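# Push the cart of jars over beside the desks

## Task

Move the cart so it sits next to the desks, with all four jars it carries still standing upright on it and every other labelled container also upright at the end; the task fails if any container reaches the floor, or if the robot topples or is left leaning.

## Robot and tools

Robot: TidyBot++, a 0.54 m long, 0.50 m wide, 0.38 m tall base on four powered casters, carrying a single seven-joint arm ending in a right five-finger hand. The shoulder is 0.12 m ahead of base centre and 0.68 m up. Segments: upper arm 0.42 m, forearm 0.31 m, hand 0.32 m to the hand point. The arm begins folded, hand pointing down, reaching up to 0.15 m beyond the base front. Cameras: base_camera and wrist_camera (on the little-finger side of the wrist, aimed at the hand point).

Frames, all in metres. Base frame: origin on the floor below base centre, x ahead, y to the left, z up. hand_pose and hand_target are reported in it. Odometry frame: where the base frame was at scene start; base_odometry (x, y, heading in rad, left positive, -3.142 to 3.142) counts wheel turns only, so slip shows as travel. base_tilt gives forward and right lean in degrees.

move: one action per call. Action keys are base, joints, target, plus optional speeds and min_time_s; cameras and blocking are not part of the action. With no action it just reports state and images.
- base: an object holding one or more relative offsets from where the base is when the command starts (along its axes then): translate_m (metres, forward positive, -2 to 2), strafe_m (metres, left positive, -2 to 2), rotate_rad (radians, counter-clockwise from above positive, -6.3 to 6.3). Translate and strafe together drive straight to the resulting point.
- joints: an object of absolute targets by name. Arm: joint_1_rad to joint_7_rad, radians. joint_2_rad limited to ±2.249, joint_4_rad ±2.579, joint_6_rad ±2.099; joints 1, 3, 5, 7 accept any angle but take the short way, so turn them in steps under half a revolution. joint_1_rad positive is clockwise from above (opposite to rotate_rad). Hand keys, each -1 to 1 with +1 open: hand_little, hand_ring, hand_middle, hand_index, hand_thumb_bend (+1 straight, -1 fully bent), hand_thumb_turn (+1 beside palm, -1 opposite the fingers). Settings: hand_force_limit (-1 to 1, stop force roughly 0 to 10 N, 15 N for thumb motors) and hand_speed (-0.96 to 1). A camera-forward, level arm posture is 0, -1.2, 3.142, -2.03, 0, -0.203, -1.832.
- target: one flat list of seven numbers, an absolute hand pose in the base frame: x, y, z in metres then quaternion qw, qx, qy, qz. Alongside it, joints may contain only the hand keys listed above or the call is refused. To correct after done, add (wanted minus hand_pose) to the last target's x, y, z; to hold a loaded hand, resend hand_target.
- speeds: top speeds for this action: translate_m and strafe_m 0.05 to 0.5 m/s (give the speed under only one of them when both are used), rotate_rad 0.1 to 1.57 rad/s.
- min_time_s: 0.1 to 8 s, least duration of each arm motion.
- cameras: list of base_camera, wrist_camera or all; [] gives none.
- blocking: true or omitted waits until everything rests; false returns within about 0.5 s while motion continues. A later move overrides only the parts it names.
No action runs beyond 15 s; base moves time out after 14 s. Unknown keys make a call invalid; out-of-range values get it refused, and a refusal or an uncommanded stop cancels your later move, wait and finished_scene calls in that reply.

wait: seconds (0 to 10), optional cameras; returns early once earlier moves have settled. wait(0) shows an unfinished move in the line earlier move.
stop: brakes every running motion (each says stopped), optional cameras.
zoom_image: camera name and region [x0, y0, x1, y1] in pixels of that camera's newest image, at most 504 by 504.
show_instructions: shows reference pages.
finished_scene: scene (integer) ends the scene; the goal must hold without the robot.

Result lines: move gives done or the worst status. base_status, joint_status, hand_status per motion: done, moving, off_target (resting short, maybe still pushing), stopped, contact_stop or time_out (uncommanded stop, target dropped), not_followed (arm targets withheld: joint command not followed, pose unreachable, with cause:), torque_fault, limit_stop_at_motor_heat. A blocked base may still read done after stopping short. hand_stopped_by lists little, ring, middle, index, thumb_bend, thumb_turn as moving, target, force, stalled or fault. *_load_n are fingertip loads in N (positive pushes open); a lost grip drops them near 0. motor_effort gives percent of max with peak in brackets. on_its_own reports uncommanded behaviour. ARM HIT, MOTOR HOT and OVER-TEMPERATURE FAULT flag trouble. pictures names the image order.

Gripping: a finger motor starts only when its target changes; it closes until reaching target or hand_force_limit. Close slowly (hand_speed -0.94 or below) for gentle force. The thumb opposite the fingers wraps objects about 0.035 to 0.065 m thick; with thumb open, four fingers can hook a 0.005 to 0.03 m bar, such as a cart handle, strongly at the top force limit.

Cautions: the arm ignores obstacles and keeps pushing; avoid driving while the hand is caught on anything above about 0.6 m, and avoid swinging a stretched arm sideways, or the robot may tip. Hard hits cause torque faults (limits 104.5 N m for joints 1-4, 51.3 for 5-7). Drive the cart gently so jars do not slide or topple; never let any container fall. Forward, low, close hand targets can ram the base. Loads make the arm sag; holding stretched out heats motors. Thinking time lets the scene run on.

Each tool is called after "Call:" in YAML: its name, and indented under it one key for each argument.

Reference images:

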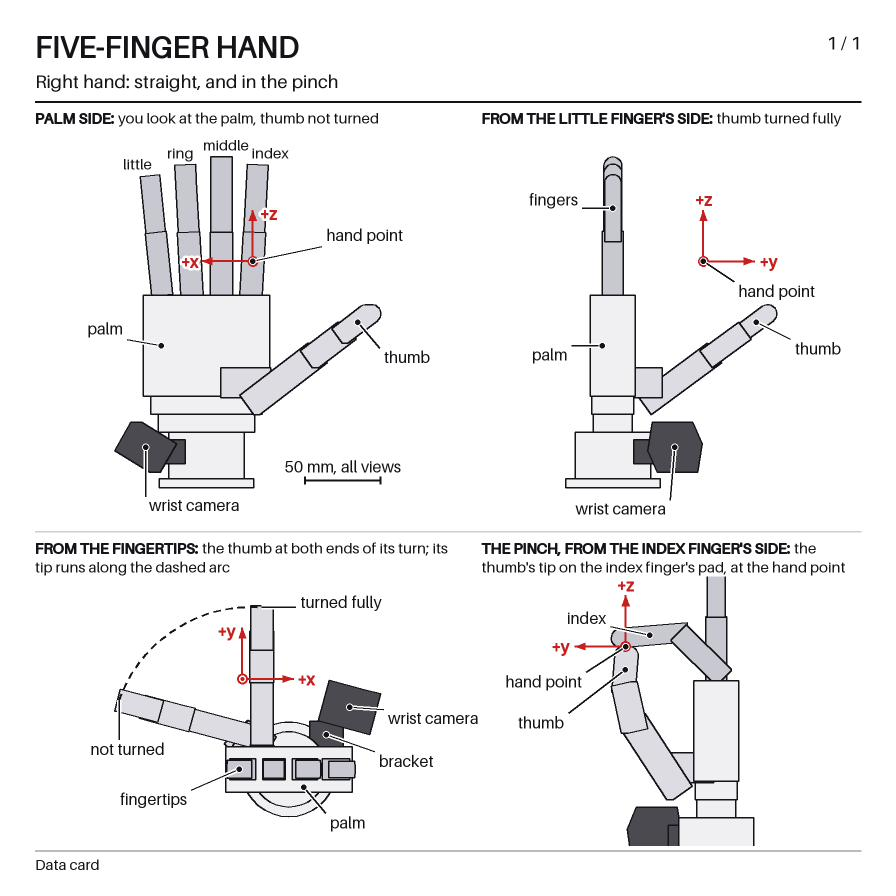

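## Session

Call:
move:
  cameras: ["all"]

Scene clock: 0.00 s.
base_odometry: x=+0.000 y=+0.000 heading=+0.000
base_tilt: forward=-0.4 right=+0.0
base_status: not commanded
joint_positions: joint_1_rad=+0.049 joint_2_rad=-0.327 joint_3_rad=+3.147 joint_4_rad=-2.498 joint_5_rad=-0.028 joint_6_rad=-0.884 joint_7_rad=+1.598 hand_little=+1.000 hand_ring=+1.000 hand_middle=+1.000 hand_index=+1.000 hand_thumb_turn=+1.000 hand_thumb_bend=+1.000 hand_force_limit=+0.000 hand_speed=-0.800
joint_status: not commanded
hand_stopped_by: target,target,target,target,target,target
little_load_n: 0.0
ring_load_n: 0.0
middle_load_n: 0.0
index_load_n: 0.0
thumb_bend_load_n: 0.0
thumb_turn_load_n: 0.0
motor_effort: joint_1_rad=+0 joint_2_rad=-2 joint_3_rad=+1 joint_4_rad=+11 joint_5_rad=-1 joint_6_rad=+1 joint_7_rad=+0
hand_pose: x=+0.3045 y=+0.0590 z=+0.5860 quat_wxyz=(+0.044, +0.022, +0.999, +0.010) (m; base frame)
hand_target: x=+0.3039 y=+0.0590 z=+0.5855 quat_wxyz=(+0.043, +0.022, +0.999, +0.010) (m; base frame)
hand_status: not commanded
pictures: base_camera, wrist_camera
Images, in order (width x height): base_camera 644x364, wrist_camera 504x504.

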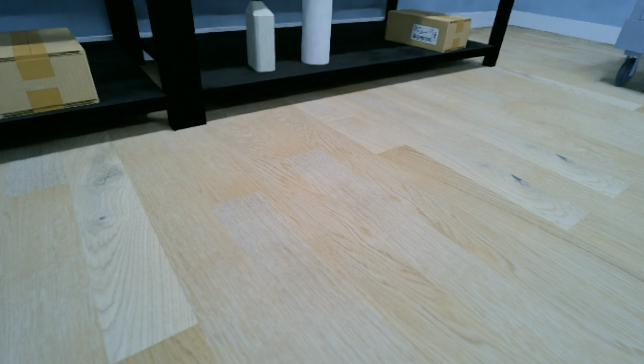

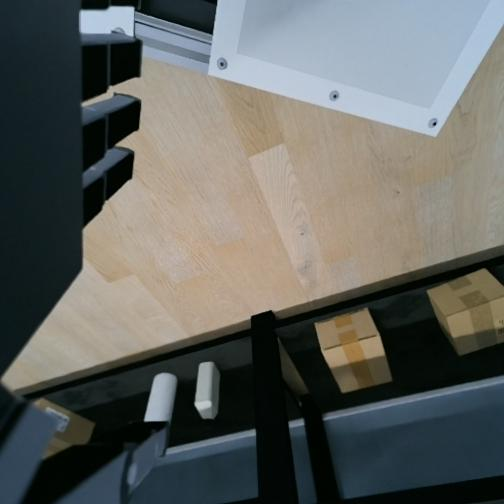

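Call:
move:
  joints: {"joint_1_rad":0,"joint_2_rad":-1.2,"joint_3_rad":3.142,"joint_4_rad":-2.03,"joint_5_rad":0,"joint_6_rad":-0.203,"joint_7_rad":-1.832}
  cameras: ["all"]

Scene clock: 8.67 s.
move: done
base_odometry: x=+0.000 y=+0.000 heading=+0.000
base_tilt: forward=-0.4 right=+0.1
base_status: not commanded
joint_positions: joint_1_rad=+0.017 joint_2_rad=-1.179 joint_3_rad=+3.147 joint_4_rad=-2.049 joint_5_rad=-0.028 joint_6_rad=-0.268 joint_7_rad=+4.392 hand_little=+1.000 hand_ring=+1.000 hand_middle=+1.000 hand_index=+1.000 hand_thumb_turn=+1.000 hand_thumb_bend=+1.000 hand_force_limit=+0.000 hand_speed=-0.800
joint_status: all done
hand_stopped_by: target,target,target,target,target,target
little_load_n: 0.0
ring_load_n: 0.0
middle_load_n: 0.0
index_load_n: -0.5
thumb_bend_load_n: 0.0
thumb_turn_load_n: 0.0
motor_effort: joint_1_rad=+0(2) joint_2_rad=+13(17) joint_3_rad=+1(2) joint_4_rad=+13(17) joint_5_rad=-1(3) joint_6_rad=+7(8) joint_7_rad=+0(2)
hand_pose: x=+0.2831 y=-0.0477 z=+1.1354 quat_wxyz=(+0.141, -0.530, +0.097, -0.831) (m; base frame)
hand_target: x=+0.2586 y=-0.0490 z=+1.1725 quat_wxyz=(+0.113, -0.490, +0.065, -0.862) (m; base frame)
hand_status: not commanded
pictures: base_camera, wrist_camera
Images, in order (width x height): base_camera 644x364, wrist_camera 504x504.

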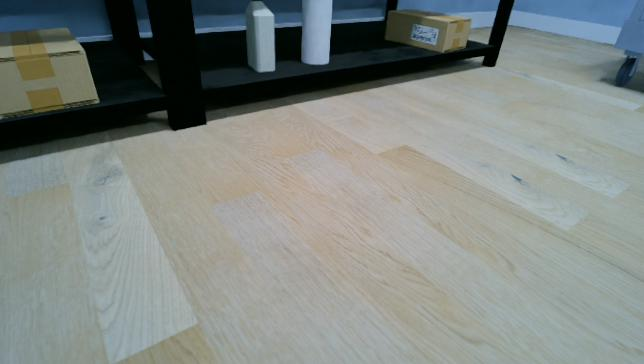

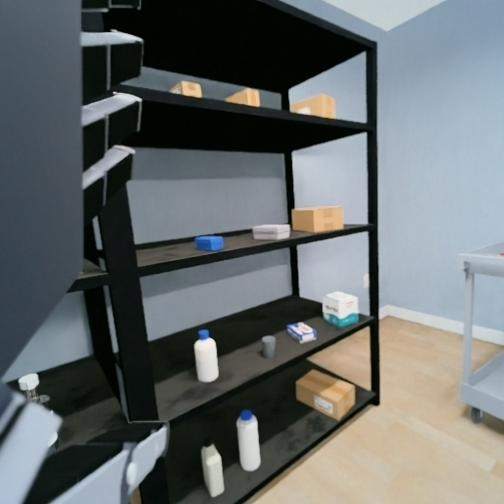

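Call:
move:
  joints: {"joint_1_rad":0.9}
  cameras: ["wrist_camera"]

Call:
move:
  joints: {"joint_1_rad":1.9}
  cameras: ["wrist_camera"]

Call:
move:
  joints: {"joint_1_rad":2.9}
  cameras: ["wrist_camera"]

Call:
move:
  joints: {"joint_1_rad":3.9}
  cameras: ["wrist_camera"]

Call:
move:
  joints: {"joint_1_rad":4.9}
  cameras: ["wrist_camera"]

Scene clock: 20.23 s.
move: done
base_odometry: x=+0.000 y=+0.000 heading=+0.000
base_tilt: forward=-0.5 right=+0.1
base_status: not commanded
joint_positions: joint_1_rad=+0.886 joint_2_rad=-1.179 joint_3_rad=+3.147 joint_4_rad=-2.049 joint_5_rad=-0.028 joint_6_rad=-0.268 joint_7_rad=+4.394 hand_little=+1.000 hand_ring=+1.000 hand_middle=+1.000 hand_index=+1.000 hand_thumb_turn=+1.000 hand_thumb_bend=+1.000 hand_force_limit=+0.000 hand_speed=-0.800
joint_status: all done
hand_stopped_by: target,target,target,target,target,target
little_load_n: 0.0
ring_load_n: 0.0
middle_load_n: 0.0
index_load_n: -0.5
thumb_bend_load_n: 0.0
thumb_turn_load_n: 0.0
motor_effort: joint_1_rad=-1(2) joint_2_rad=+14(15) joint_3_rad=+1(1) joint_4_rad=+13(14) joint_5_rad=-1(2) joint_6_rad=+7(7) joint_7_rad=-1(2)
hand_pose: x=+0.1884 y=-0.1562 z=+1.1355 quat_wxyz=(-0.223, -0.440, +0.311, -0.813) (m; base frame)
hand_target: x=+0.1674 y=-0.1399 z=+1.1725 quat_wxyz=(-0.273, -0.413, +0.271, -0.826) (m; base frame)
hand_status: not commanded
pictures: wrist_camera
Images, in order (width x height): wrist_camera 504x504.

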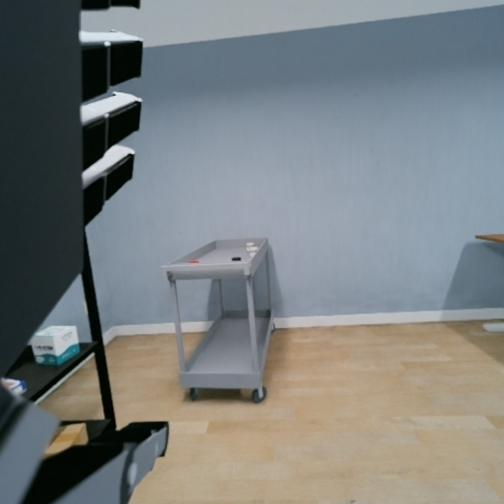

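Scene clock: 22.53 s.
move: done
base_odometry: x=+0.000 y=+0.000 heading=+0.000
base_tilt: forward=-0.4 right=+0.1
base_status: not commanded
joint_positions: joint_1_rad=+1.886 joint_2_rad=-1.179 joint_3_rad=+3.147 joint_4_rad=-2.049 joint_5_rad=-0.028 joint_6_rad=-0.268 joint_7_rad=+4.394 hand_little=+1.000 hand_ring=+1.000 hand_middle=+1.000 hand_index=+1.000 hand_thumb_turn=+1.000 hand_thumb_bend=+1.000 hand_force_limit=+0.000 hand_speed=-0.800
joint_status: all done
hand_stopped_by: target,target,target,target,target,target
little_load_n: 0.0
ring_load_n: 0.0
middle_load_n: 0.0
index_load_n: 0.0
thumb_bend_load_n: 0.0
thumb_turn_load_n: 0.0
motor_effort: joint_1_rad=-1(3) joint_2_rad=+14(16) joint_3_rad=+1(1) joint_4_rad=+13(14) joint_5_rad=-1(2) joint_6_rad=+7(7) joint_7_rad=-1(1)
hand_pose: x=+0.0251 y=-0.1428 z=+1.1355 quat_wxyz=(-0.585, -0.237, +0.484, -0.606) (m; base frame)
hand_target: x=+0.0275 y=-0.1163 z=+1.1725 quat_wxyz=(-0.635, -0.232, +0.436, -0.594) (m; base frame)
hand_status: not commanded
pictures: wrist_camera
Images, in order (width x height): wrist_camera 504x504.

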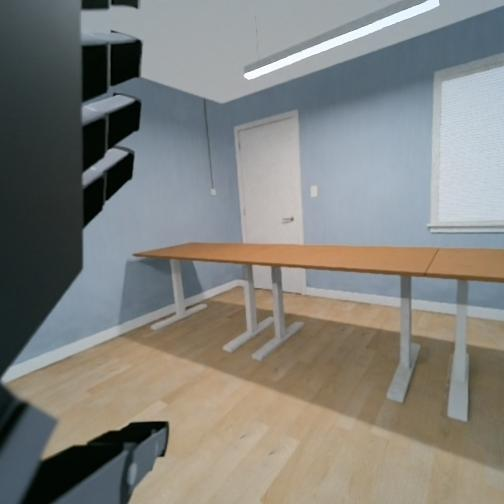

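Scene clock: 24.83 s.
move: done
base_odometry: x=+0.000 y=+0.000 heading=+0.000
base_tilt: forward=-0.4 right=+0.0
base_status: not commanded
joint_positions: joint_1_rad=+2.886 joint_2_rad=-1.179 joint_3_rad=+3.147 joint_4_rad=-2.049 joint_5_rad=-0.028 joint_6_rad=-0.268 joint_7_rad=+4.394 hand_little=+1.000 hand_ring=+1.000 hand_middle=+1.000 hand_index=+1.000 hand_thumb_turn=+1.000 hand_thumb_bend=+1.000 hand_force_limit=+0.000 hand_speed=-0.800
joint_status: all done
hand_stopped_by: target,target,target,target,target,target
little_load_n: 0.0
ring_load_n: 0.0
middle_load_n: 0.0
index_load_n: 0.0
thumb_bend_load_n: 0.0
thumb_turn_load_n: 0.0
motor_effort: joint_1_rad=-1(2) joint_2_rad=+15(15) joint_3_rad=+1(1) joint_4_rad=+13(14) joint_5_rad=-1(2) joint_6_rad=+7(7) joint_7_rad=-1(1)
hand_pose: x=-0.0519 y=+0.0019 z=+1.1355 quat_wxyz=(-0.804, +0.024, +0.538, -0.252) (m; base frame)
hand_target: x=-0.0283 y=+0.0142 z=+1.1725 quat_wxyz=(-0.842, +0.005, +0.494, -0.216) (m; base frame)
hand_status: not commanded
pictures: wrist_camera
Images, in order (width x height): wrist_camera 504x504.

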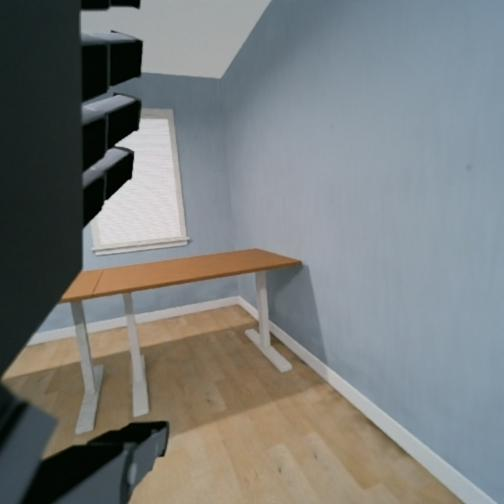

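Scene clock: 27.13 s.
move: done
base_odometry: x=+0.000 y=+0.000 heading=+0.000
base_tilt: forward=-0.4 right=+0.0
base_status: not commanded
joint_positions: joint_1_rad=+3.886 joint_2_rad=-1.179 joint_3_rad=+3.147 joint_4_rad=-2.049 joint_5_rad=-0.028 joint_6_rad=-0.268 joint_7_rad=+4.394 hand_little=+1.000 hand_ring=+1.000 hand_middle=+1.000 hand_index=+1.000 hand_thumb_turn=+1.000 hand_thumb_bend=+1.000 hand_force_limit=+0.000 hand_speed=-0.800
joint_status: all done
hand_stopped_by: target,target,target,target,target,target
little_load_n: 0.0
ring_load_n: 0.0
middle_load_n: 0.0
index_load_n: 0.0
thumb_bend_load_n: 0.0
thumb_turn_load_n: 0.0
motor_effort: joint_1_rad=+0(2) joint_2_rad=+14(16) joint_3_rad=+1(1) joint_4_rad=+13(14) joint_5_rad=-1(2) joint_6_rad=+7(7) joint_7_rad=+0(1)
hand_pose: x=+0.0283 y=+0.1448 z=+1.1355 quat_wxyz=(-0.826, +0.279, +0.461, +0.165) (m; base frame)
hand_target: x=+0.0514 y=+0.1316 z=+1.1725 quat_wxyz=(-0.843, +0.241, +0.431, +0.214) (m; base frame)
hand_status: not commanded
pictures: wrist_camera
Images, in order (width x height): wrist_camera 504x504.

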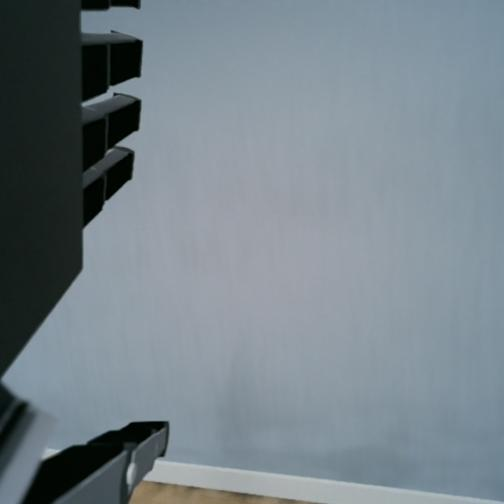

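Scene clock: 29.43 s.
move: done
base_odometry: x=+0.000 y=+0.000 heading=+0.000
base_tilt: forward=-0.5 right=+0.1
base_status: not commanded
joint_positions: joint_1_rad=+4.886 joint_2_rad=-1.179 joint_3_rad=+3.147 joint_4_rad=-2.049 joint_5_rad=-0.028 joint_6_rad=-0.268 joint_7_rad=+4.394 hand_little=+1.000 hand_ring=+1.000 hand_middle=+1.000 hand_index=+1.000 hand_thumb_turn=+1.000 hand_thumb_bend=+1.000 hand_force_limit=+0.000 hand_speed=-0.800
joint_status: all done
hand_stopped_by: target,target,target,target,target,target
little_load_n: 0.0
ring_load_n: 0.0
middle_load_n: -0.5
index_load_n: 0.0
thumb_bend_load_n: 0.0
thumb_turn_load_n: 0.0
motor_effort: joint_1_rad=-1(3) joint_2_rad=+15(16) joint_3_rad=+1(1) joint_4_rad=+13(14) joint_5_rad=-1(2) joint_6_rad=+7(7) joint_7_rad=-1(1)
hand_pose: x=+0.1918 y=+0.1546 z=+1.1355 quat_wxyz=(-0.646, +0.466, +0.271, +0.541) (m; base frame)
hand_target: x=+0.1932 y=+0.1280 z=+1.1725 quat_wxyz=(-0.637, +0.418, +0.263, +0.592) (m; base frame)
hand_status: not commanded
pictures: wrist_camera
Images, in order (width x height): wrist_camera 504x504.

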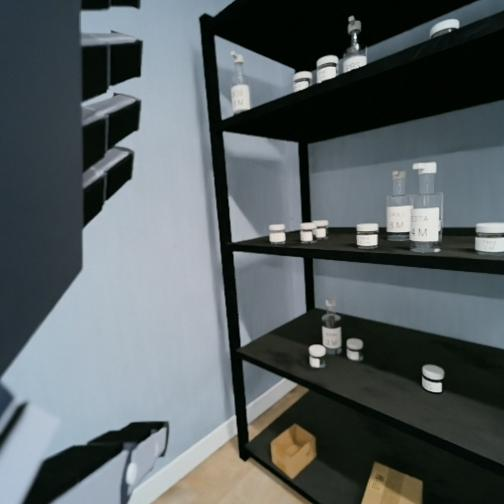

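Call:
move:
  joints: {"joint_1_rad":0.9}
  cameras: ["wrist_camera"]

Call:
zoom_image:
  camera: "wrist_camera"
  region: [140, 220, 300, 420]

Scene clock: 37.83 s.
move: done
base_odometry: x=+0.000 y=+0.000 heading=+0.000
base_tilt: forward=-0.4 right=+0.0
base_status: not commanded
joint_positions: joint_1_rad=+7.169 joint_2_rad=-1.179 joint_3_rad=+3.147 joint_4_rad=-2.049 joint_5_rad=-0.028 joint_6_rad=-0.268 joint_7_rad=+4.394 hand_little=+1.000 hand_ring=+1.000 hand_middle=+1.000 hand_index=+1.000 hand_thumb_turn=+1.000 hand_thumb_bend=+1.000 hand_force_limit=+0.000 hand_speed=-0.800
joint_status: all done
hand_stopped_by: target,target,target,target,target,target
little_load_n: 0.0
ring_load_n: 0.0
middle_load_n: 0.0
index_load_n: 0.0
thumb_bend_load_n: 0.5
thumb_turn_load_n: 0.0
motor_effort: joint_1_rad=-1(2) joint_2_rad=+15(15) joint_3_rad=+1(1) joint_4_rad=+13(14) joint_5_rad=-1(2) joint_6_rad=+7(7) joint_7_rad=+0(1)
hand_pose: x=+0.1884 y=-0.1562 z=+1.1355 quat_wxyz=(+0.223, +0.440, -0.311, +0.813) (m; base frame)
hand_target: x=+0.1674 y=-0.1399 z=+1.1725 quat_wxyz=(+0.273, +0.413, -0.271, +0.826) (m; base frame)
hand_status: not commanded
pictures: wrist_camera
Images, in order (width x height): wrist_camera 504x504.

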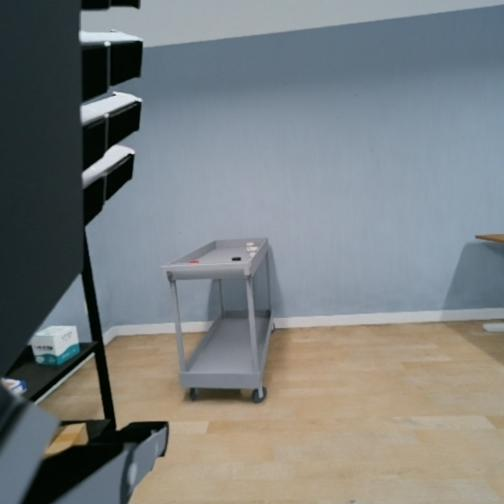

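Scaled by 2.520 from the camera's 504x504 image, which has a finer 720x720 frame.

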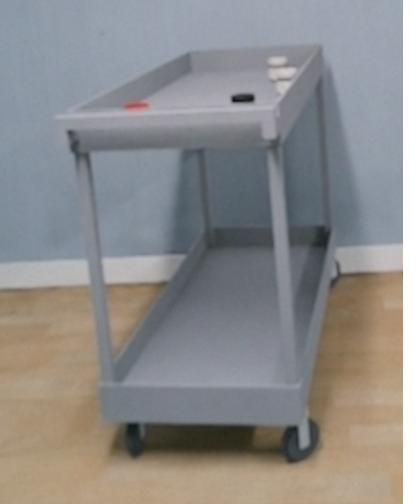

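Call:
move:
  base: {"rotate_rad":-0.85}
  joints: {"joint_1_rad":0,"joint_6_rad":-0.3}
  cameras: ["all"]

Call:
move:
  base: {"translate_m":0.7}
  speeds: {"translate_m":0.3}
  joints: {"joint_6_rad":-0.6}
  cameras: ["all"]

Call:
zoom_image:
  camera: "wrist_camera"
  region: [140, 140, 504, 504]

Scene clock: 111.53 s.
move: done
base_odometry: x=+0.000 y=+0.000 heading=-0.849
base_tilt: forward=-0.4 right=+0.0
base_status: done
joint_positions: joint_1_rad=+6.297 joint_2_rad=-1.179 joint_3_rad=+3.147 joint_4_rad=-2.049 joint_5_rad=-0.028 joint_6_rad=-0.268 joint_7_rad=+4.395 hand_little=+1.000 hand_ring=+1.000 hand_middle=+1.000 hand_index=+1.000 hand_thumb_turn=+1.000 hand_thumb_bend=+1.000 hand_force_limit=+0.000 hand_speed=-0.800
joint_status: all done
hand_stopped_by: target,target,target,target,target,target
little_load_n: 0.0
ring_load_n: 0.0
middle_load_n: 0.0
index_load_n: 0.0
thumb_bend_load_n: 0.0
thumb_turn_load_n: 0.0
motor_effort: joint_1_rad=+0(2) joint_2_rad=+15(16) joint_3_rad=+1(1) joint_4_rad=+13(14) joint_5_rad=-1(2) joint_6_rad=+7(8) joint_7_rad=-1(1)
hand_pose: x=+0.2832 y=-0.0474 z=+1.1356 quat_wxyz=(-0.141, +0.530, -0.096, +0.831) (m; base frame)
hand_target: x=+0.2694 y=-0.0490 z=+1.1429 quat_wxyz=(-0.110, +0.531, -0.070, +0.837) (m; base frame)
hand_status: not commanded
pictures: base_camera, wrist_camera
Images, in order (width x height): base_camera 644x364, wrist_camera 504x504.

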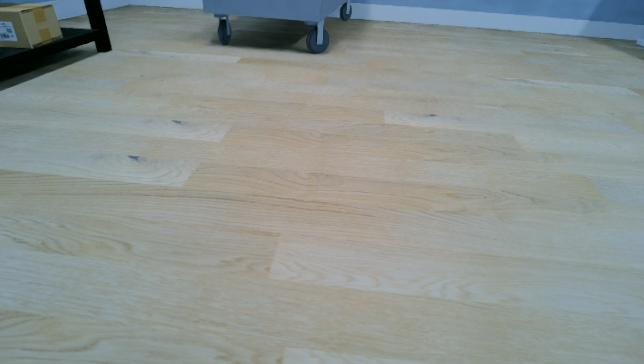

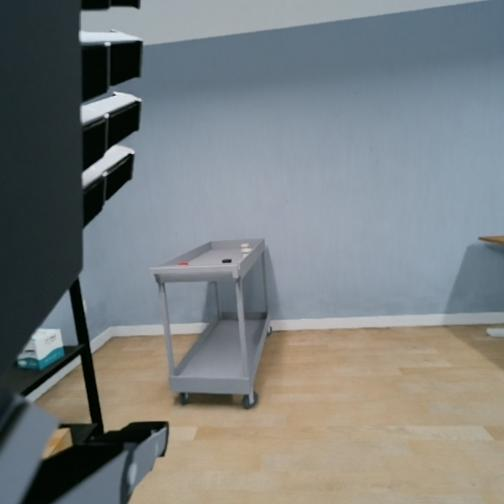

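Scene clock: 114.70 s.
move: done
base_odometry: x=+0.462 y=-0.526 heading=-0.851
base_tilt: forward=-0.4 right=+0.1
base_status: done
joint_positions: joint_1_rad=+6.297 joint_2_rad=-1.183 joint_3_rad=+3.147 joint_4_rad=-2.040 joint_5_rad=-0.028 joint_6_rad=-0.560 joint_7_rad=+4.395 hand_little=+1.000 hand_ring=+1.000 hand_middle=+1.000 hand_index=+1.000 hand_thumb_turn=+1.000 hand_thumb_bend=+1.000 hand_force_limit=+0.000 hand_speed=-0.800
joint_status: all done
hand_stopped_by: target,target,target,target,target,target
little_load_n: 0.0
ring_load_n: 0.5
middle_load_n: 0.0
index_load_n: 0.0
thumb_bend_load_n: 0.0
thumb_turn_load_n: 0.0
motor_effort: joint_1_rad=+0(1) joint_2_rad=+14(18) joint_3_rad=+1(1) joint_4_rad=+13(15) joint_5_rad=-1(2) joint_6_rad=+8(9) joint_7_rad=+0(2)
hand_pose: x=+0.2927 y=-0.0448 z=+1.0478 quat_wxyz=(-0.130, +0.641, -0.112, +0.749) (m; base frame)
hand_target: x=+0.2841 y=-0.0490 z=+1.0468 quat_wxyz=(-0.098, +0.650, -0.086, +0.749) (m; base frame)
hand_status: not commanded
pictures: base_camera, wrist_camera
Images, in order (width x height): base_camera 644x364, wrist_camera 504x504.

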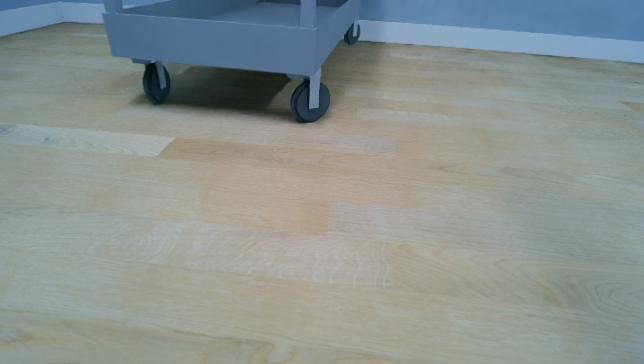

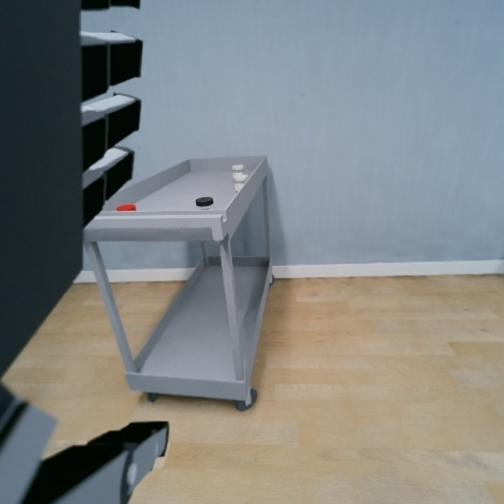

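Scaled by 1.385 from the camera's 504x504 image, which has a finer 720x720 frame.

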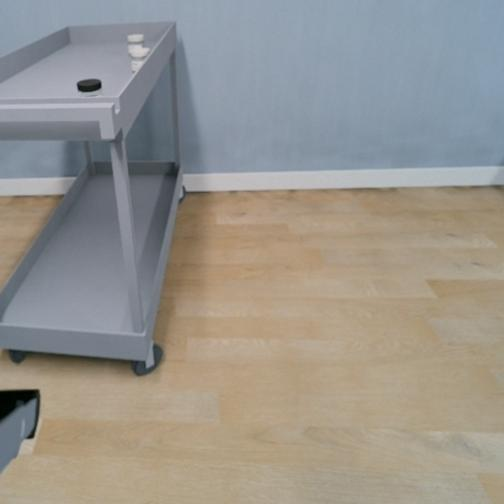

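Call:
zoom_image:
  camera: "base_camera"
  region: [90, 0, 390, 130]

Call:
zoom_image:
  camera: "wrist_camera"
  region: [80, 140, 290, 270]

Scaled by 1.680.

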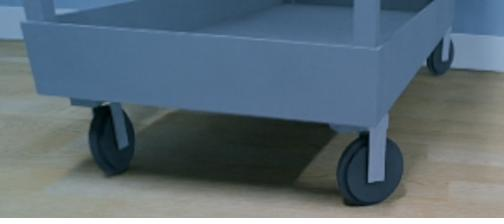

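Scaled by 2.400 from the camera's 504x504 image, which has a finer 720x720 frame.

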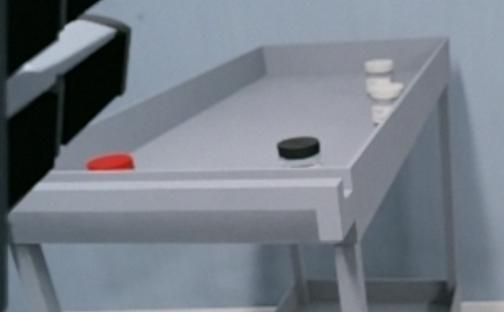

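Call:
move:
  base: {"rotate_rad":-0.15}
  joints: {"joint_1_rad":0,"joint_2_rad":-0.4,"joint_4_rad":-1.2,"joint_6_rad":-1.03}
  cameras: ["all"]

Call:
zoom_image:
  camera: "wrist_camera"
  region: [80, 0, 504, 424]

Scene clock: 148.40 s.
move: done
base_odometry: x=+0.462 y=-0.526 heading=-1.001
base_tilt: forward=-0.3 right=+0.0
base_status: done
joint_positions: joint_1_rad=+6.295 joint_2_rad=-0.416 joint_3_rad=+3.147 joint_4_rad=-1.226 joint_5_rad=-0.028 joint_6_rad=-0.972 joint_7_rad=+4.395 hand_little=+1.000 hand_ring=+1.000 hand_middle=+1.000 hand_index=+1.000 hand_thumb_turn=+1.000 hand_thumb_bend=+1.000 hand_force_limit=+0.000 hand_speed=-0.800
joint_status: all done
hand_stopped_by: target,target,target,target,target,target
little_load_n: 0.0
ring_load_n: 0.0
middle_load_n: 0.0
index_load_n: 0.0
thumb_bend_load_n: 0.0
thumb_turn_load_n: 0.0
motor_effort: joint_1_rad=+0(2) joint_2_rad=-2(17) joint_3_rad=+1(1) joint_4_rad=+13(15) joint_5_rad=-1(2) joint_6_rad=+8(8) joint_7_rad=-1(1)
hand_pose: x=+0.4820 y=-0.0451 z=+1.1678 quat_wxyz=(-0.109, +0.767, -0.129, +0.619) (m; base frame)
hand_target: x=+0.4803 y=-0.0490 z=+1.1620 quat_wxyz=(-0.079, +0.786, -0.103, +0.605) (m; base frame)
hand_status: not commanded
pictures: base_camera, wrist_camera
Images, in order (width x height): base_camera 644x364, wrist_camera 504x504.

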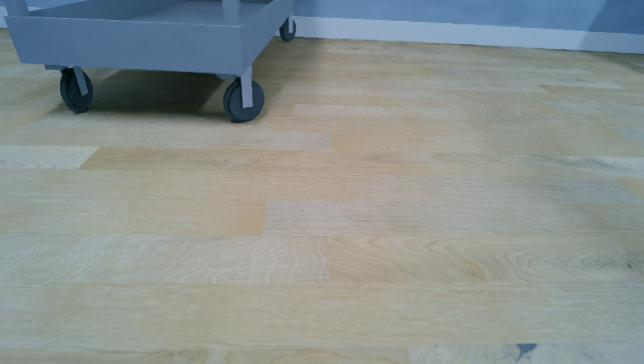

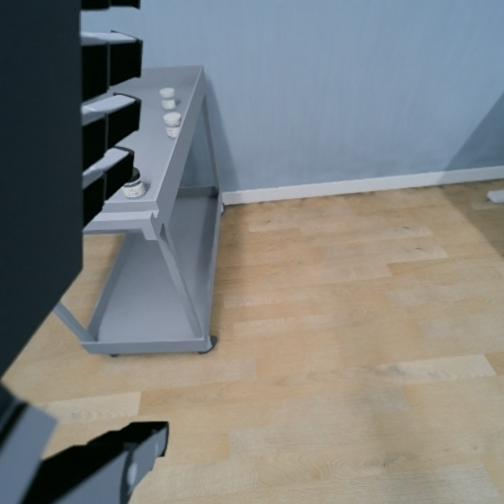

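Scaled by 1.189 from the camera's 504x504 image, which has a finer 720x720 frame.

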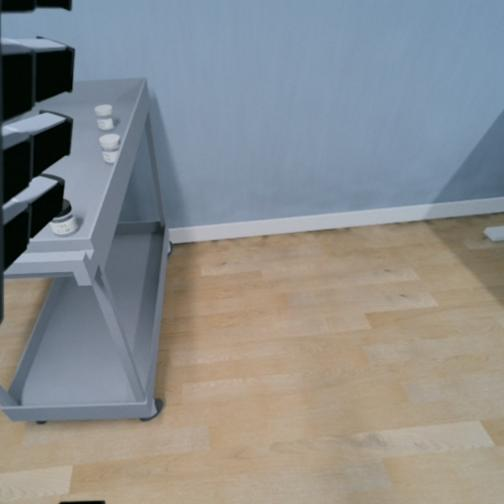

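Call:
move:
  base: {"strafe_m":0.4, "translate_m":0.15}
  speeds: {"strafe_m":0.3}
  joints: {"joint_1_rad":-0.25,"joint_6_rad":-1.15}
  cameras: ["all"]

Call:
zoom_image:
  camera: "wrist_camera"
  region: [130, 100, 404, 374]

Scene clock: 157.50 s.
move: done
base_odometry: x=+0.880 y=-0.436 heading=-1.001
base_tilt: forward=-0.5 right=+0.0
base_status: done
joint_positions: joint_1_rad=+6.048 joint_2_rad=-0.412 joint_3_rad=+3.144 joint_4_rad=-1.224 joint_5_rad=-0.028 joint_6_rad=-1.094 joint_7_rad=+4.395 hand_little=+1.000 hand_ring=+1.000 hand_middle=+1.000 hand_index=+1.000 hand_thumb_turn=+1.000 hand_thumb_bend=+1.000 hand_force_limit=+0.000 hand_speed=-0.800
joint_status: all done
hand_stopped_by: target,target,target,target,target,target
little_load_n: 0.0
ring_load_n: 0.0
middle_load_n: 0.0
index_load_n: -0.5
thumb_bend_load_n: 0.0
thumb_turn_load_n: 0.0
motor_effort: joint_1_rad=+0(1) joint_2_rad=-2(3) joint_3_rad=+1(3) joint_4_rad=+12(14) joint_5_rad=-1(2) joint_6_rad=+7(8) joint_7_rad=+0(1)
hand_pose: x=+0.4673 y=+0.0437 z=+1.1315 quat_wxyz=(-0.171, +0.814, -0.033, +0.554) (m; base frame)
hand_target: x=+0.4645 y=+0.0376 z=+1.1271 quat_wxyz=(-0.142, +0.828, -0.005, +0.543) (m; base frame)
hand_status: not commanded
pictures: base_camera, wrist_camera
Images, in order (width x height): base_camera 644x364, wrist_camera 504x504.

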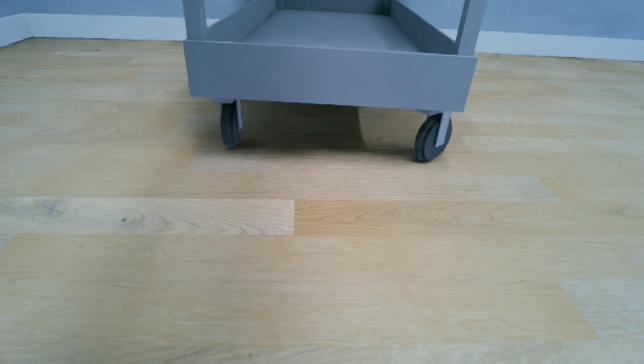

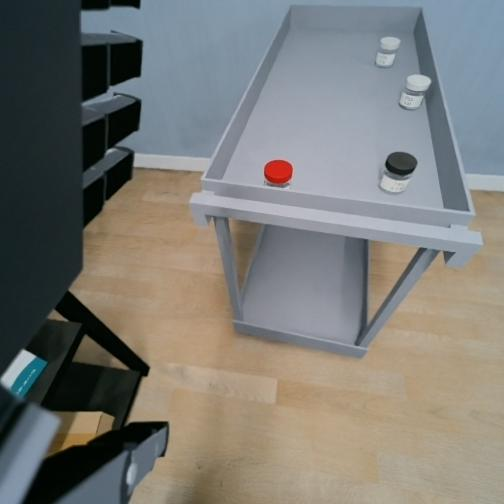

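Scaled by 1.839 from the camera's 504x504 image, which has a finer 720x720 frame.

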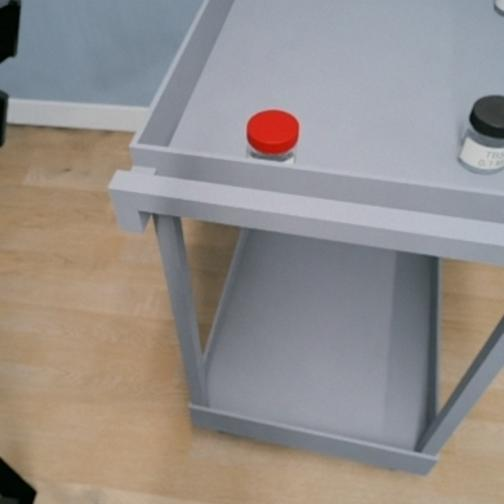

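Call:
move:
  base: {"translate_m":0.2}
  speeds: {"translate_m":0.2}
  joints: {"joint_1_rad":0,"joint_2_rad":-0.1,"joint_4_rad":-1.2,"joint_6_rad":-1.34}
  cameras: ["all"]

Call:
zoom_image:
  camera: "wrist_camera"
  region: [80, 100, 504, 504]

Scene clock: 189.23 s.
move: done
base_odometry: x=+0.988 y=-0.605 heading=-1.001
base_tilt: forward=-0.4 right=+0.0
base_status: done
joint_positions: joint_1_rad=+6.269 joint_2_rad=-0.107 joint_3_rad=+3.144 joint_4_rad=-1.215 joint_5_rad=-0.028 joint_6_rad=-1.285 joint_7_rad=+4.395 hand_little=+1.000 hand_ring=+1.000 hand_middle=+1.000 hand_index=+1.000 hand_thumb_turn=+1.000 hand_thumb_bend=+1.000 hand_force_limit=+0.000 hand_speed=-0.800
joint_status: all done
hand_stopped_by: target,target,target,target,target,target
little_load_n: 0.0
ring_load_n: 0.0
middle_load_n: 0.0
index_load_n: 0.0
thumb_bend_load_n: 0.0
thumb_turn_load_n: 0.0
motor_effort: joint_1_rad=+0(2) joint_2_rad=-11(16) joint_3_rad=+1(2) joint_4_rad=+14(16) joint_5_rad=-2(2) joint_6_rad=+5(7) joint_7_rad=+0(1)
hand_pose: x=+0.5404 y=-0.0319 z=+0.9708 quat_wxyz=(-0.074, +0.920, -0.140, +0.358) (m; base frame)
hand_target: x=+0.5304 y=-0.0490 z=+0.9678 quat_wxyz=(-0.045, +0.931, -0.123, +0.341) (m; base frame)
hand_status: not commanded
pictures: base_camera, wrist_camera
Images, in order (width x height): base_camera 644x364, wrist_camera 504x504.

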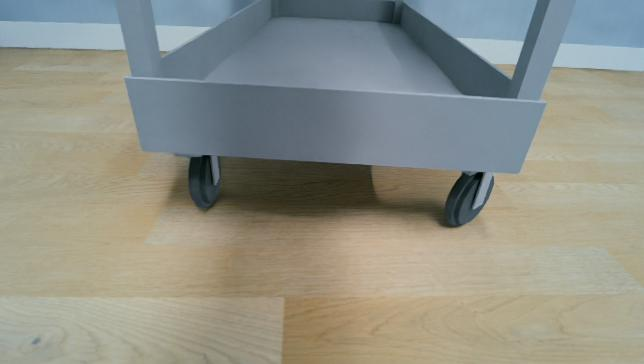

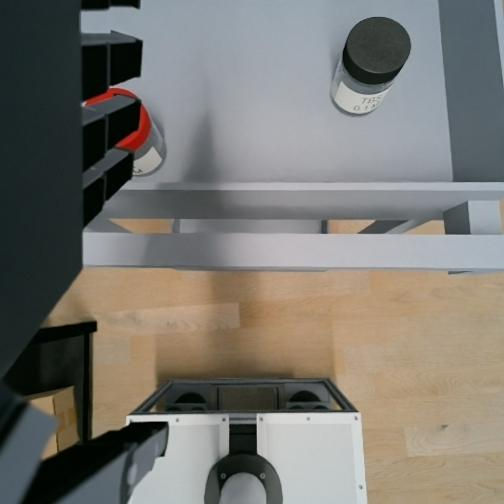

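Scaled by 1.189 from the camera's 504x504 image, which has a finer 720x720 frame.

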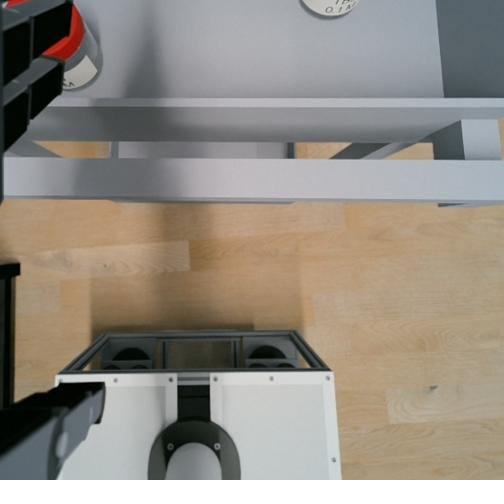

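Call:
move:
  base: {"translate_m":-0.08}
  speeds: {"translate_m":0.2}
  joints: {"joint_1_rad":0,"joint_2_rad":-0.225,"joint_3_rad":3.142,"joint_4_rad":-1.89,"joint_5_rad":0,"joint_6_rad":0.095,"joint_7_rad":3.14,"hand_little":0,"hand_ring":0,"hand_middle":0,"hand_index":0}
  cameras: ["all"]

Scene clock: 403.73 s.
move: done
base_odometry: x=+0.945 y=-0.537 heading=-1.001
base_tilt: forward=-0.4 right=+0.0
base_status: done
joint_positions: joint_1_rad=+6.269 joint_2_rad=-0.190 joint_3_rad=+3.144 joint_4_rad=-1.850 joint_5_rad=-0.028 joint_6_rad=+0.027 joint_7_rad=+3.199 hand_little=+0.000 hand_ring=+0.000 hand_middle=+0.000 hand_index=+0.000 hand_thumb_turn=+1.000 hand_thumb_bend=+1.000 hand_force_limit=+0.000 hand_speed=-0.800
joint_status: all done
hand_stopped_by: target,target,target,target,target,target
little_load_n: 0.0
ring_load_n: 0.0
middle_load_n: 0.0
index_load_n: 0.0
thumb_bend_load_n: 0.0
thumb_turn_load_n: -0.5
motor_effort: joint_1_rad=+0(2) joint_2_rad=-12(15) joint_3_rad=+1(2) joint_4_rad=+16(17) joint_5_rad=-1(3) joint_6_rad=+7(8) joint_7_rad=+0(2)
hand_pose: x=+0.6699 y=+0.0368 z=+0.9861 quat_wxyz=(-0.480, +0.526, -0.505, +0.488) (m; base frame)
hand_target: x=+0.6602 y=+0.0320 z=+1.0025 quat_wxyz=(-0.501, +0.499, -0.500, +0.500) (m; base frame)
hand_status: not commanded
pictures: base_camera, wrist_camera
Images, in order (width x height): base_camera 644x364, wrist_camera 504x504.

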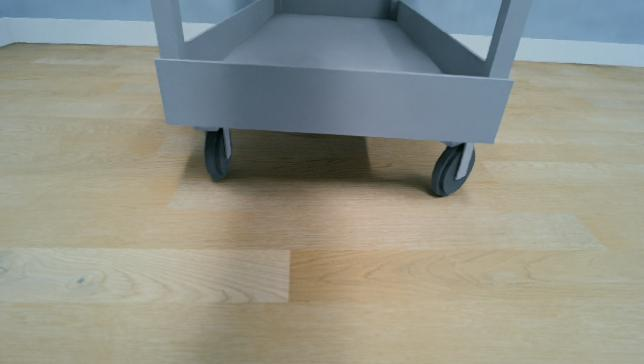

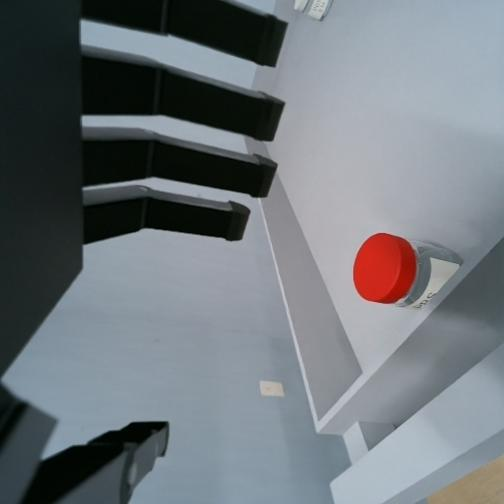

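Call:
zoom_image:
  camera: "wrist_camera"
  region: [252, 252, 504, 504]

Scaled by 2.000 from the camera's 504x504 image, which has a finer 720x720 frame.

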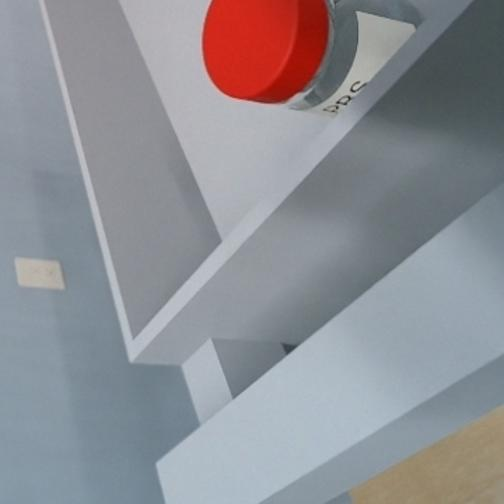

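Call:
move:
  base: {"rotate_rad":-0.09,"strafe_m":0.07}
  speeds: {"rotate_rad":0.2}
  cameras: ["all"]

Call:
move:
  target: [0.655,0.03,0.96,-0.5,0.5,-0.5,0.5]
  min_time_s: 2
  cameras: ["all"]

Scene clock: 470.23 s.
move: done
base_odometry: x=+1.004 y=-0.499 heading=-1.092
base_tilt: forward=-0.5 right=+0.1
base_status: done
joint_positions: joint_1_rad=+6.274 joint_2_rad=-0.193 joint_3_rad=+3.142 joint_4_rad=-1.850 joint_5_rad=-0.028 joint_6_rad=+0.031 joint_7_rad=+3.197 hand_little=+0.000 hand_ring=+0.000 hand_middle=+0.000 hand_index=+0.000 hand_thumb_turn=+1.000 hand_thumb_bend=+1.000 hand_force_limit=+0.000 hand_speed=-0.800
joint_status: not commanded
hand_stopped_by: target,target,target,target,target,target
little_load_n: 0.0
ring_load_n: 0.0
middle_load_n: 0.0
index_load_n: 0.0
thumb_bend_load_n: 0.0
thumb_turn_load_n: -0.5
motor_effort: joint_1_rad=+0(2) joint_2_rad=-12(12) joint_3_rad=+1(3) joint_4_rad=+16(17) joint_5_rad=-1(2) joint_6_rad=+7(8) joint_7_rad=+0(2)
hand_pose: x=+0.6695 y=+0.0353 z=+0.9884 quat_wxyz=(-0.481, +0.523, -0.505, +0.490) (m; base frame)
hand_target: x=+0.6602 y=+0.0320 z=+1.0025 quat_wxyz=(-0.501, +0.499, -0.500, +0.500) (m; base frame)
hand_status: not commanded
pictures: base_camera, wrist_camera
Images, in order (width x height): base_camera 644x364, wrist_camera 504x504.

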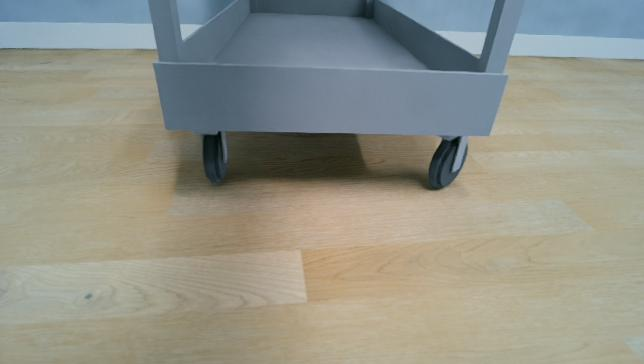

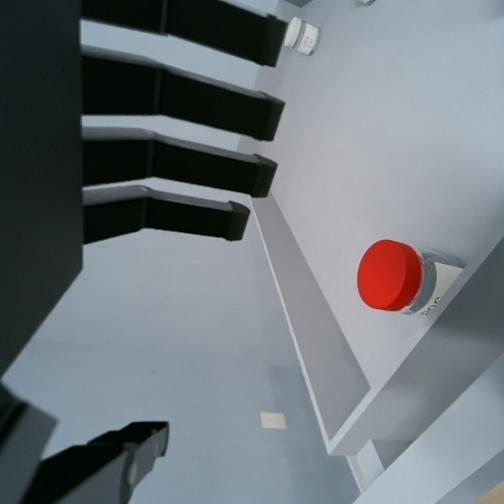

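Scene clock: 472.83 s.
move: done
base_odometry: x=+1.004 y=-0.499 heading=-1.092
base_tilt: forward=-0.4 right=+0.0
base_status: not commanded
joint_positions: joint_1_rad=+6.655 joint_2_rad=-0.193 joint_3_rad=+2.871 joint_4_rad=-1.975 joint_5_rad=+0.401 joint_6_rad=+0.194 joint_7_rad=+2.704 hand_little=+0.000 hand_ring=+0.000 hand_middle=+0.000 hand_index=+0.000 hand_thumb_turn=+1.000 hand_thumb_bend=+1.000 hand_force_limit=+0.000 hand_speed=-0.800
joint_status: not commanded
hand_stopped_by: target,target,target,target,target,target
little_load_n: 0.0
ring_load_n: 0.0
middle_load_n: 0.0
index_load_n: 0.0
thumb_bend_load_n: 0.0
thumb_turn_load_n: 0.0
motor_effort: joint_1_rad=-1(1) joint_2_rad=-10(12) joint_3_rad=+2(2) joint_4_rad=+16(17) joint_5_rad=-2(3) joint_6_rad=+7(8) joint_7_rad=-1(1)
hand_pose: x=+0.6658 y=+0.0149 z=+0.9518 quat_wxyz=(-0.480, +0.503, -0.518, +0.498) (m; base frame)
hand_target: x=+0.6550 y=+0.0300 z=+0.9600 quat_wxyz=(-0.500, +0.500, -0.500, +0.500) (m; base frame)
hand_status: done (0.020 m and 3.1 deg from the pose sent, 0.032 m and 3.6 deg at the start)
pictures: base_camera, wrist_camera
Images, in order (width x height): base_camera 644x364, wrist_camera 504x504.

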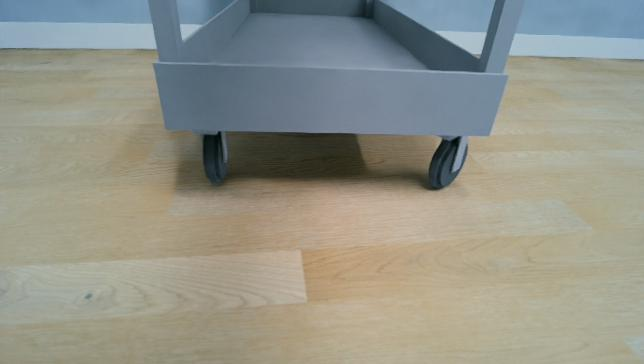

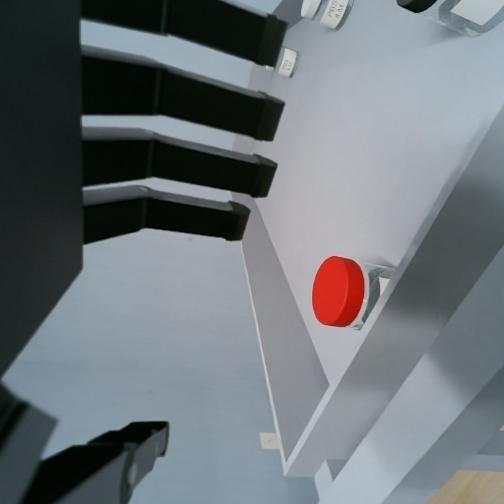

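Call:
zoom_image:
  camera: "wrist_camera"
  region: [252, 252, 504, 504]

Scaled by 2.000 from the camera's 504x504 image, which has a finer 720x720 frame.

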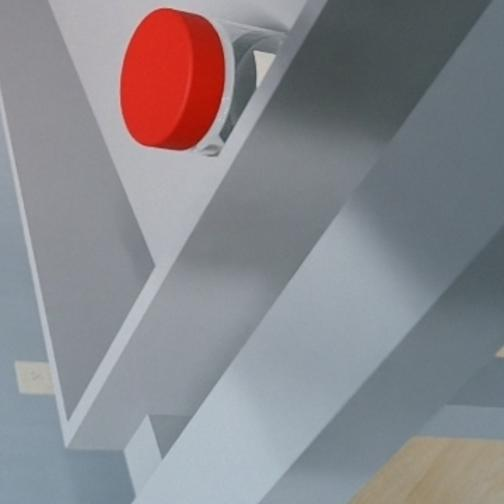

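Call:
move:
  target: [0.635,0.045,0.888,-0.5,0.5,-0.5,0.5]
  min_time_s: 2
  cameras: ["wrist_camera"]

Call:
zoom_image:
  camera: "wrist_camera"
  region: [152, 152, 404, 404]

Scene clock: 514.93 s.
move: done
base_odometry: x=+1.004 y=-0.499 heading=-1.092
base_tilt: forward=-0.4 right=+0.0
base_status: not commanded
joint_positions: joint_1_rad=+6.749 joint_2_rad=-0.193 joint_3_rad=+2.725 joint_4_rad=-2.206 joint_5_rad=+0.180 joint_6_rad=+0.419 joint_7_rad=+2.878 hand_little=+0.000 hand_ring=+0.000 hand_middle=+0.000 hand_index=+0.000 hand_thumb_turn=+1.000 hand_thumb_bend=+1.000 hand_force_limit=+0.000 hand_speed=-0.800
joint_status: not commanded
hand_stopped_by: target,target,target,target,target,target
little_load_n: 0.0
ring_load_n: 0.0
middle_load_n: 0.0
index_load_n: 0.0
thumb_bend_load_n: 0.0
thumb_turn_load_n: 0.0
motor_effort: joint_1_rad=-1(1) joint_2_rad=-9(11) joint_3_rad=+2(2) joint_4_rad=+15(16) joint_5_rad=-2(3) joint_6_rad=+7(8) joint_7_rad=-1(1)
hand_pose: x=+0.6415 y=+0.0484 z=+0.8793 quat_wxyz=(-0.496, +0.510, -0.516, +0.478) (m; base frame)
hand_target: x=+0.6350 y=+0.0450 z=+0.8880 quat_wxyz=(-0.500, +0.500, -0.500, +0.500) (m; base frame)
hand_status: done (0.011 m and 3.3 deg from the pose sent, 0.077 m and 3.1 deg at the start)
pictures: wrist_camera
Images, in order (width x height): wrist_camera 504x504.

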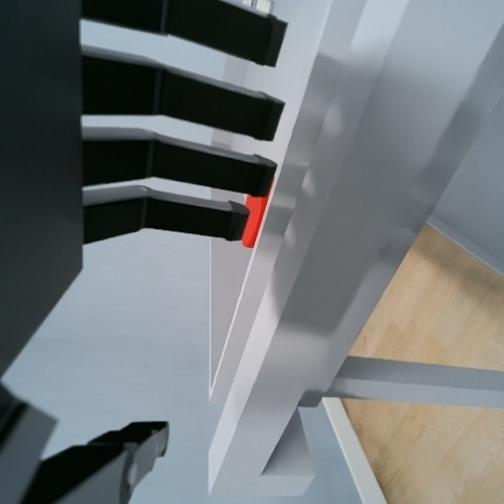

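Scaled by 2.000 from the camera's 504x504 image, which has a finer 720x720 frame.

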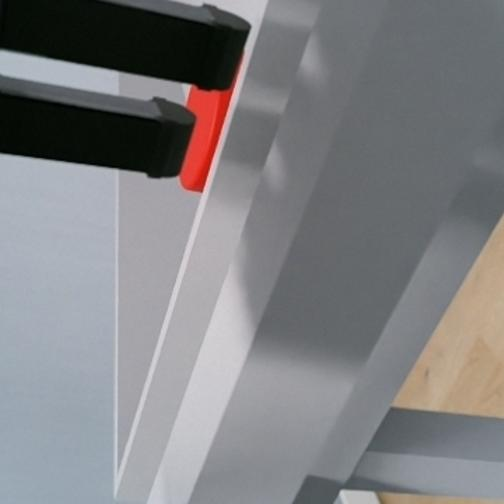

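Call:
move:
  target: [0.6405,0.0466,0.853,-0.5,0.5,-0.5,0.5]
  min_time_s: 2
  cameras: ["wrist_camera"]

Call:
zoom_image:
  camera: "wrist_camera"
  region: [152, 152, 404, 404]

Scene clock: 547.23 s.
move: done
base_odometry: x=+1.004 y=-0.499 heading=-1.092
base_tilt: forward=-0.5 right=+0.0
base_status: not commanded
joint_positions: joint_1_rad=+6.547 joint_2_rad=-0.153 joint_3_rad=+2.847 joint_4_rad=-2.285 joint_5_rad=-0.004 joint_6_rad=+0.565 joint_7_rad=+3.090 hand_little=+0.000 hand_ring=+0.000 hand_middle=+0.000 hand_index=+0.000 hand_thumb_turn=+1.000 hand_thumb_bend=+1.000 hand_force_limit=+0.000 hand_speed=-0.800
joint_status: not commanded
hand_stopped_by: target,target,target,target,target,target
little_load_n: 0.0
ring_load_n: 0.0
middle_load_n: 0.0
index_load_n: 0.0
thumb_bend_load_n: 0.0
thumb_turn_load_n: -0.5
motor_effort: joint_1_rad=+0(2) joint_2_rad=-10(10) joint_3_rad=+1(2) joint_4_rad=+14(15) joint_5_rad=-1(3) joint_6_rad=+7(8) joint_7_rad=-1(2)
hand_pose: x=+0.6398 y=+0.0578 z=+0.8677 quat_wxyz=(-0.508, +0.504, -0.497, +0.491) (m; base frame)
hand_target: x=+0.6405 y=+0.0466 z=+0.8530 quat_wxyz=(-0.500, +0.500, -0.500, +0.500) (m; base frame)
hand_status: done (0.018 m and 1.6 deg from the pose sent, 0.026 m and 3.3 deg at the start)
pictures: wrist_camera
Images, in order (width x height): wrist_camera 504x504.

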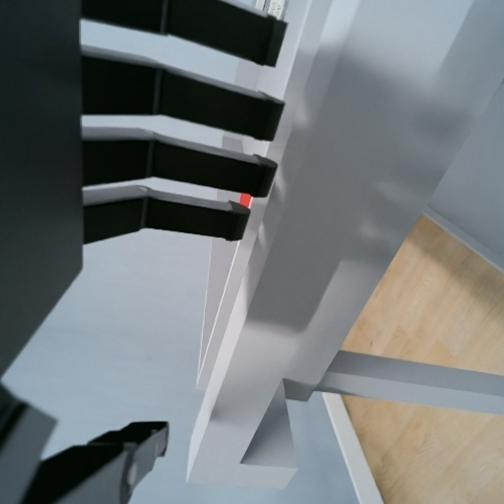

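Scaled by 2.000 from the camera's 504x504 image, which has a finer 720x720 frame.

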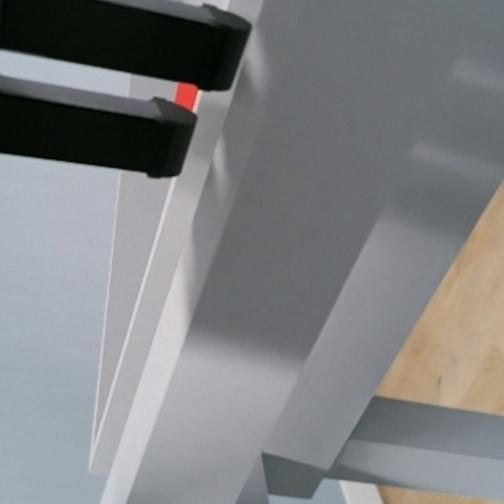

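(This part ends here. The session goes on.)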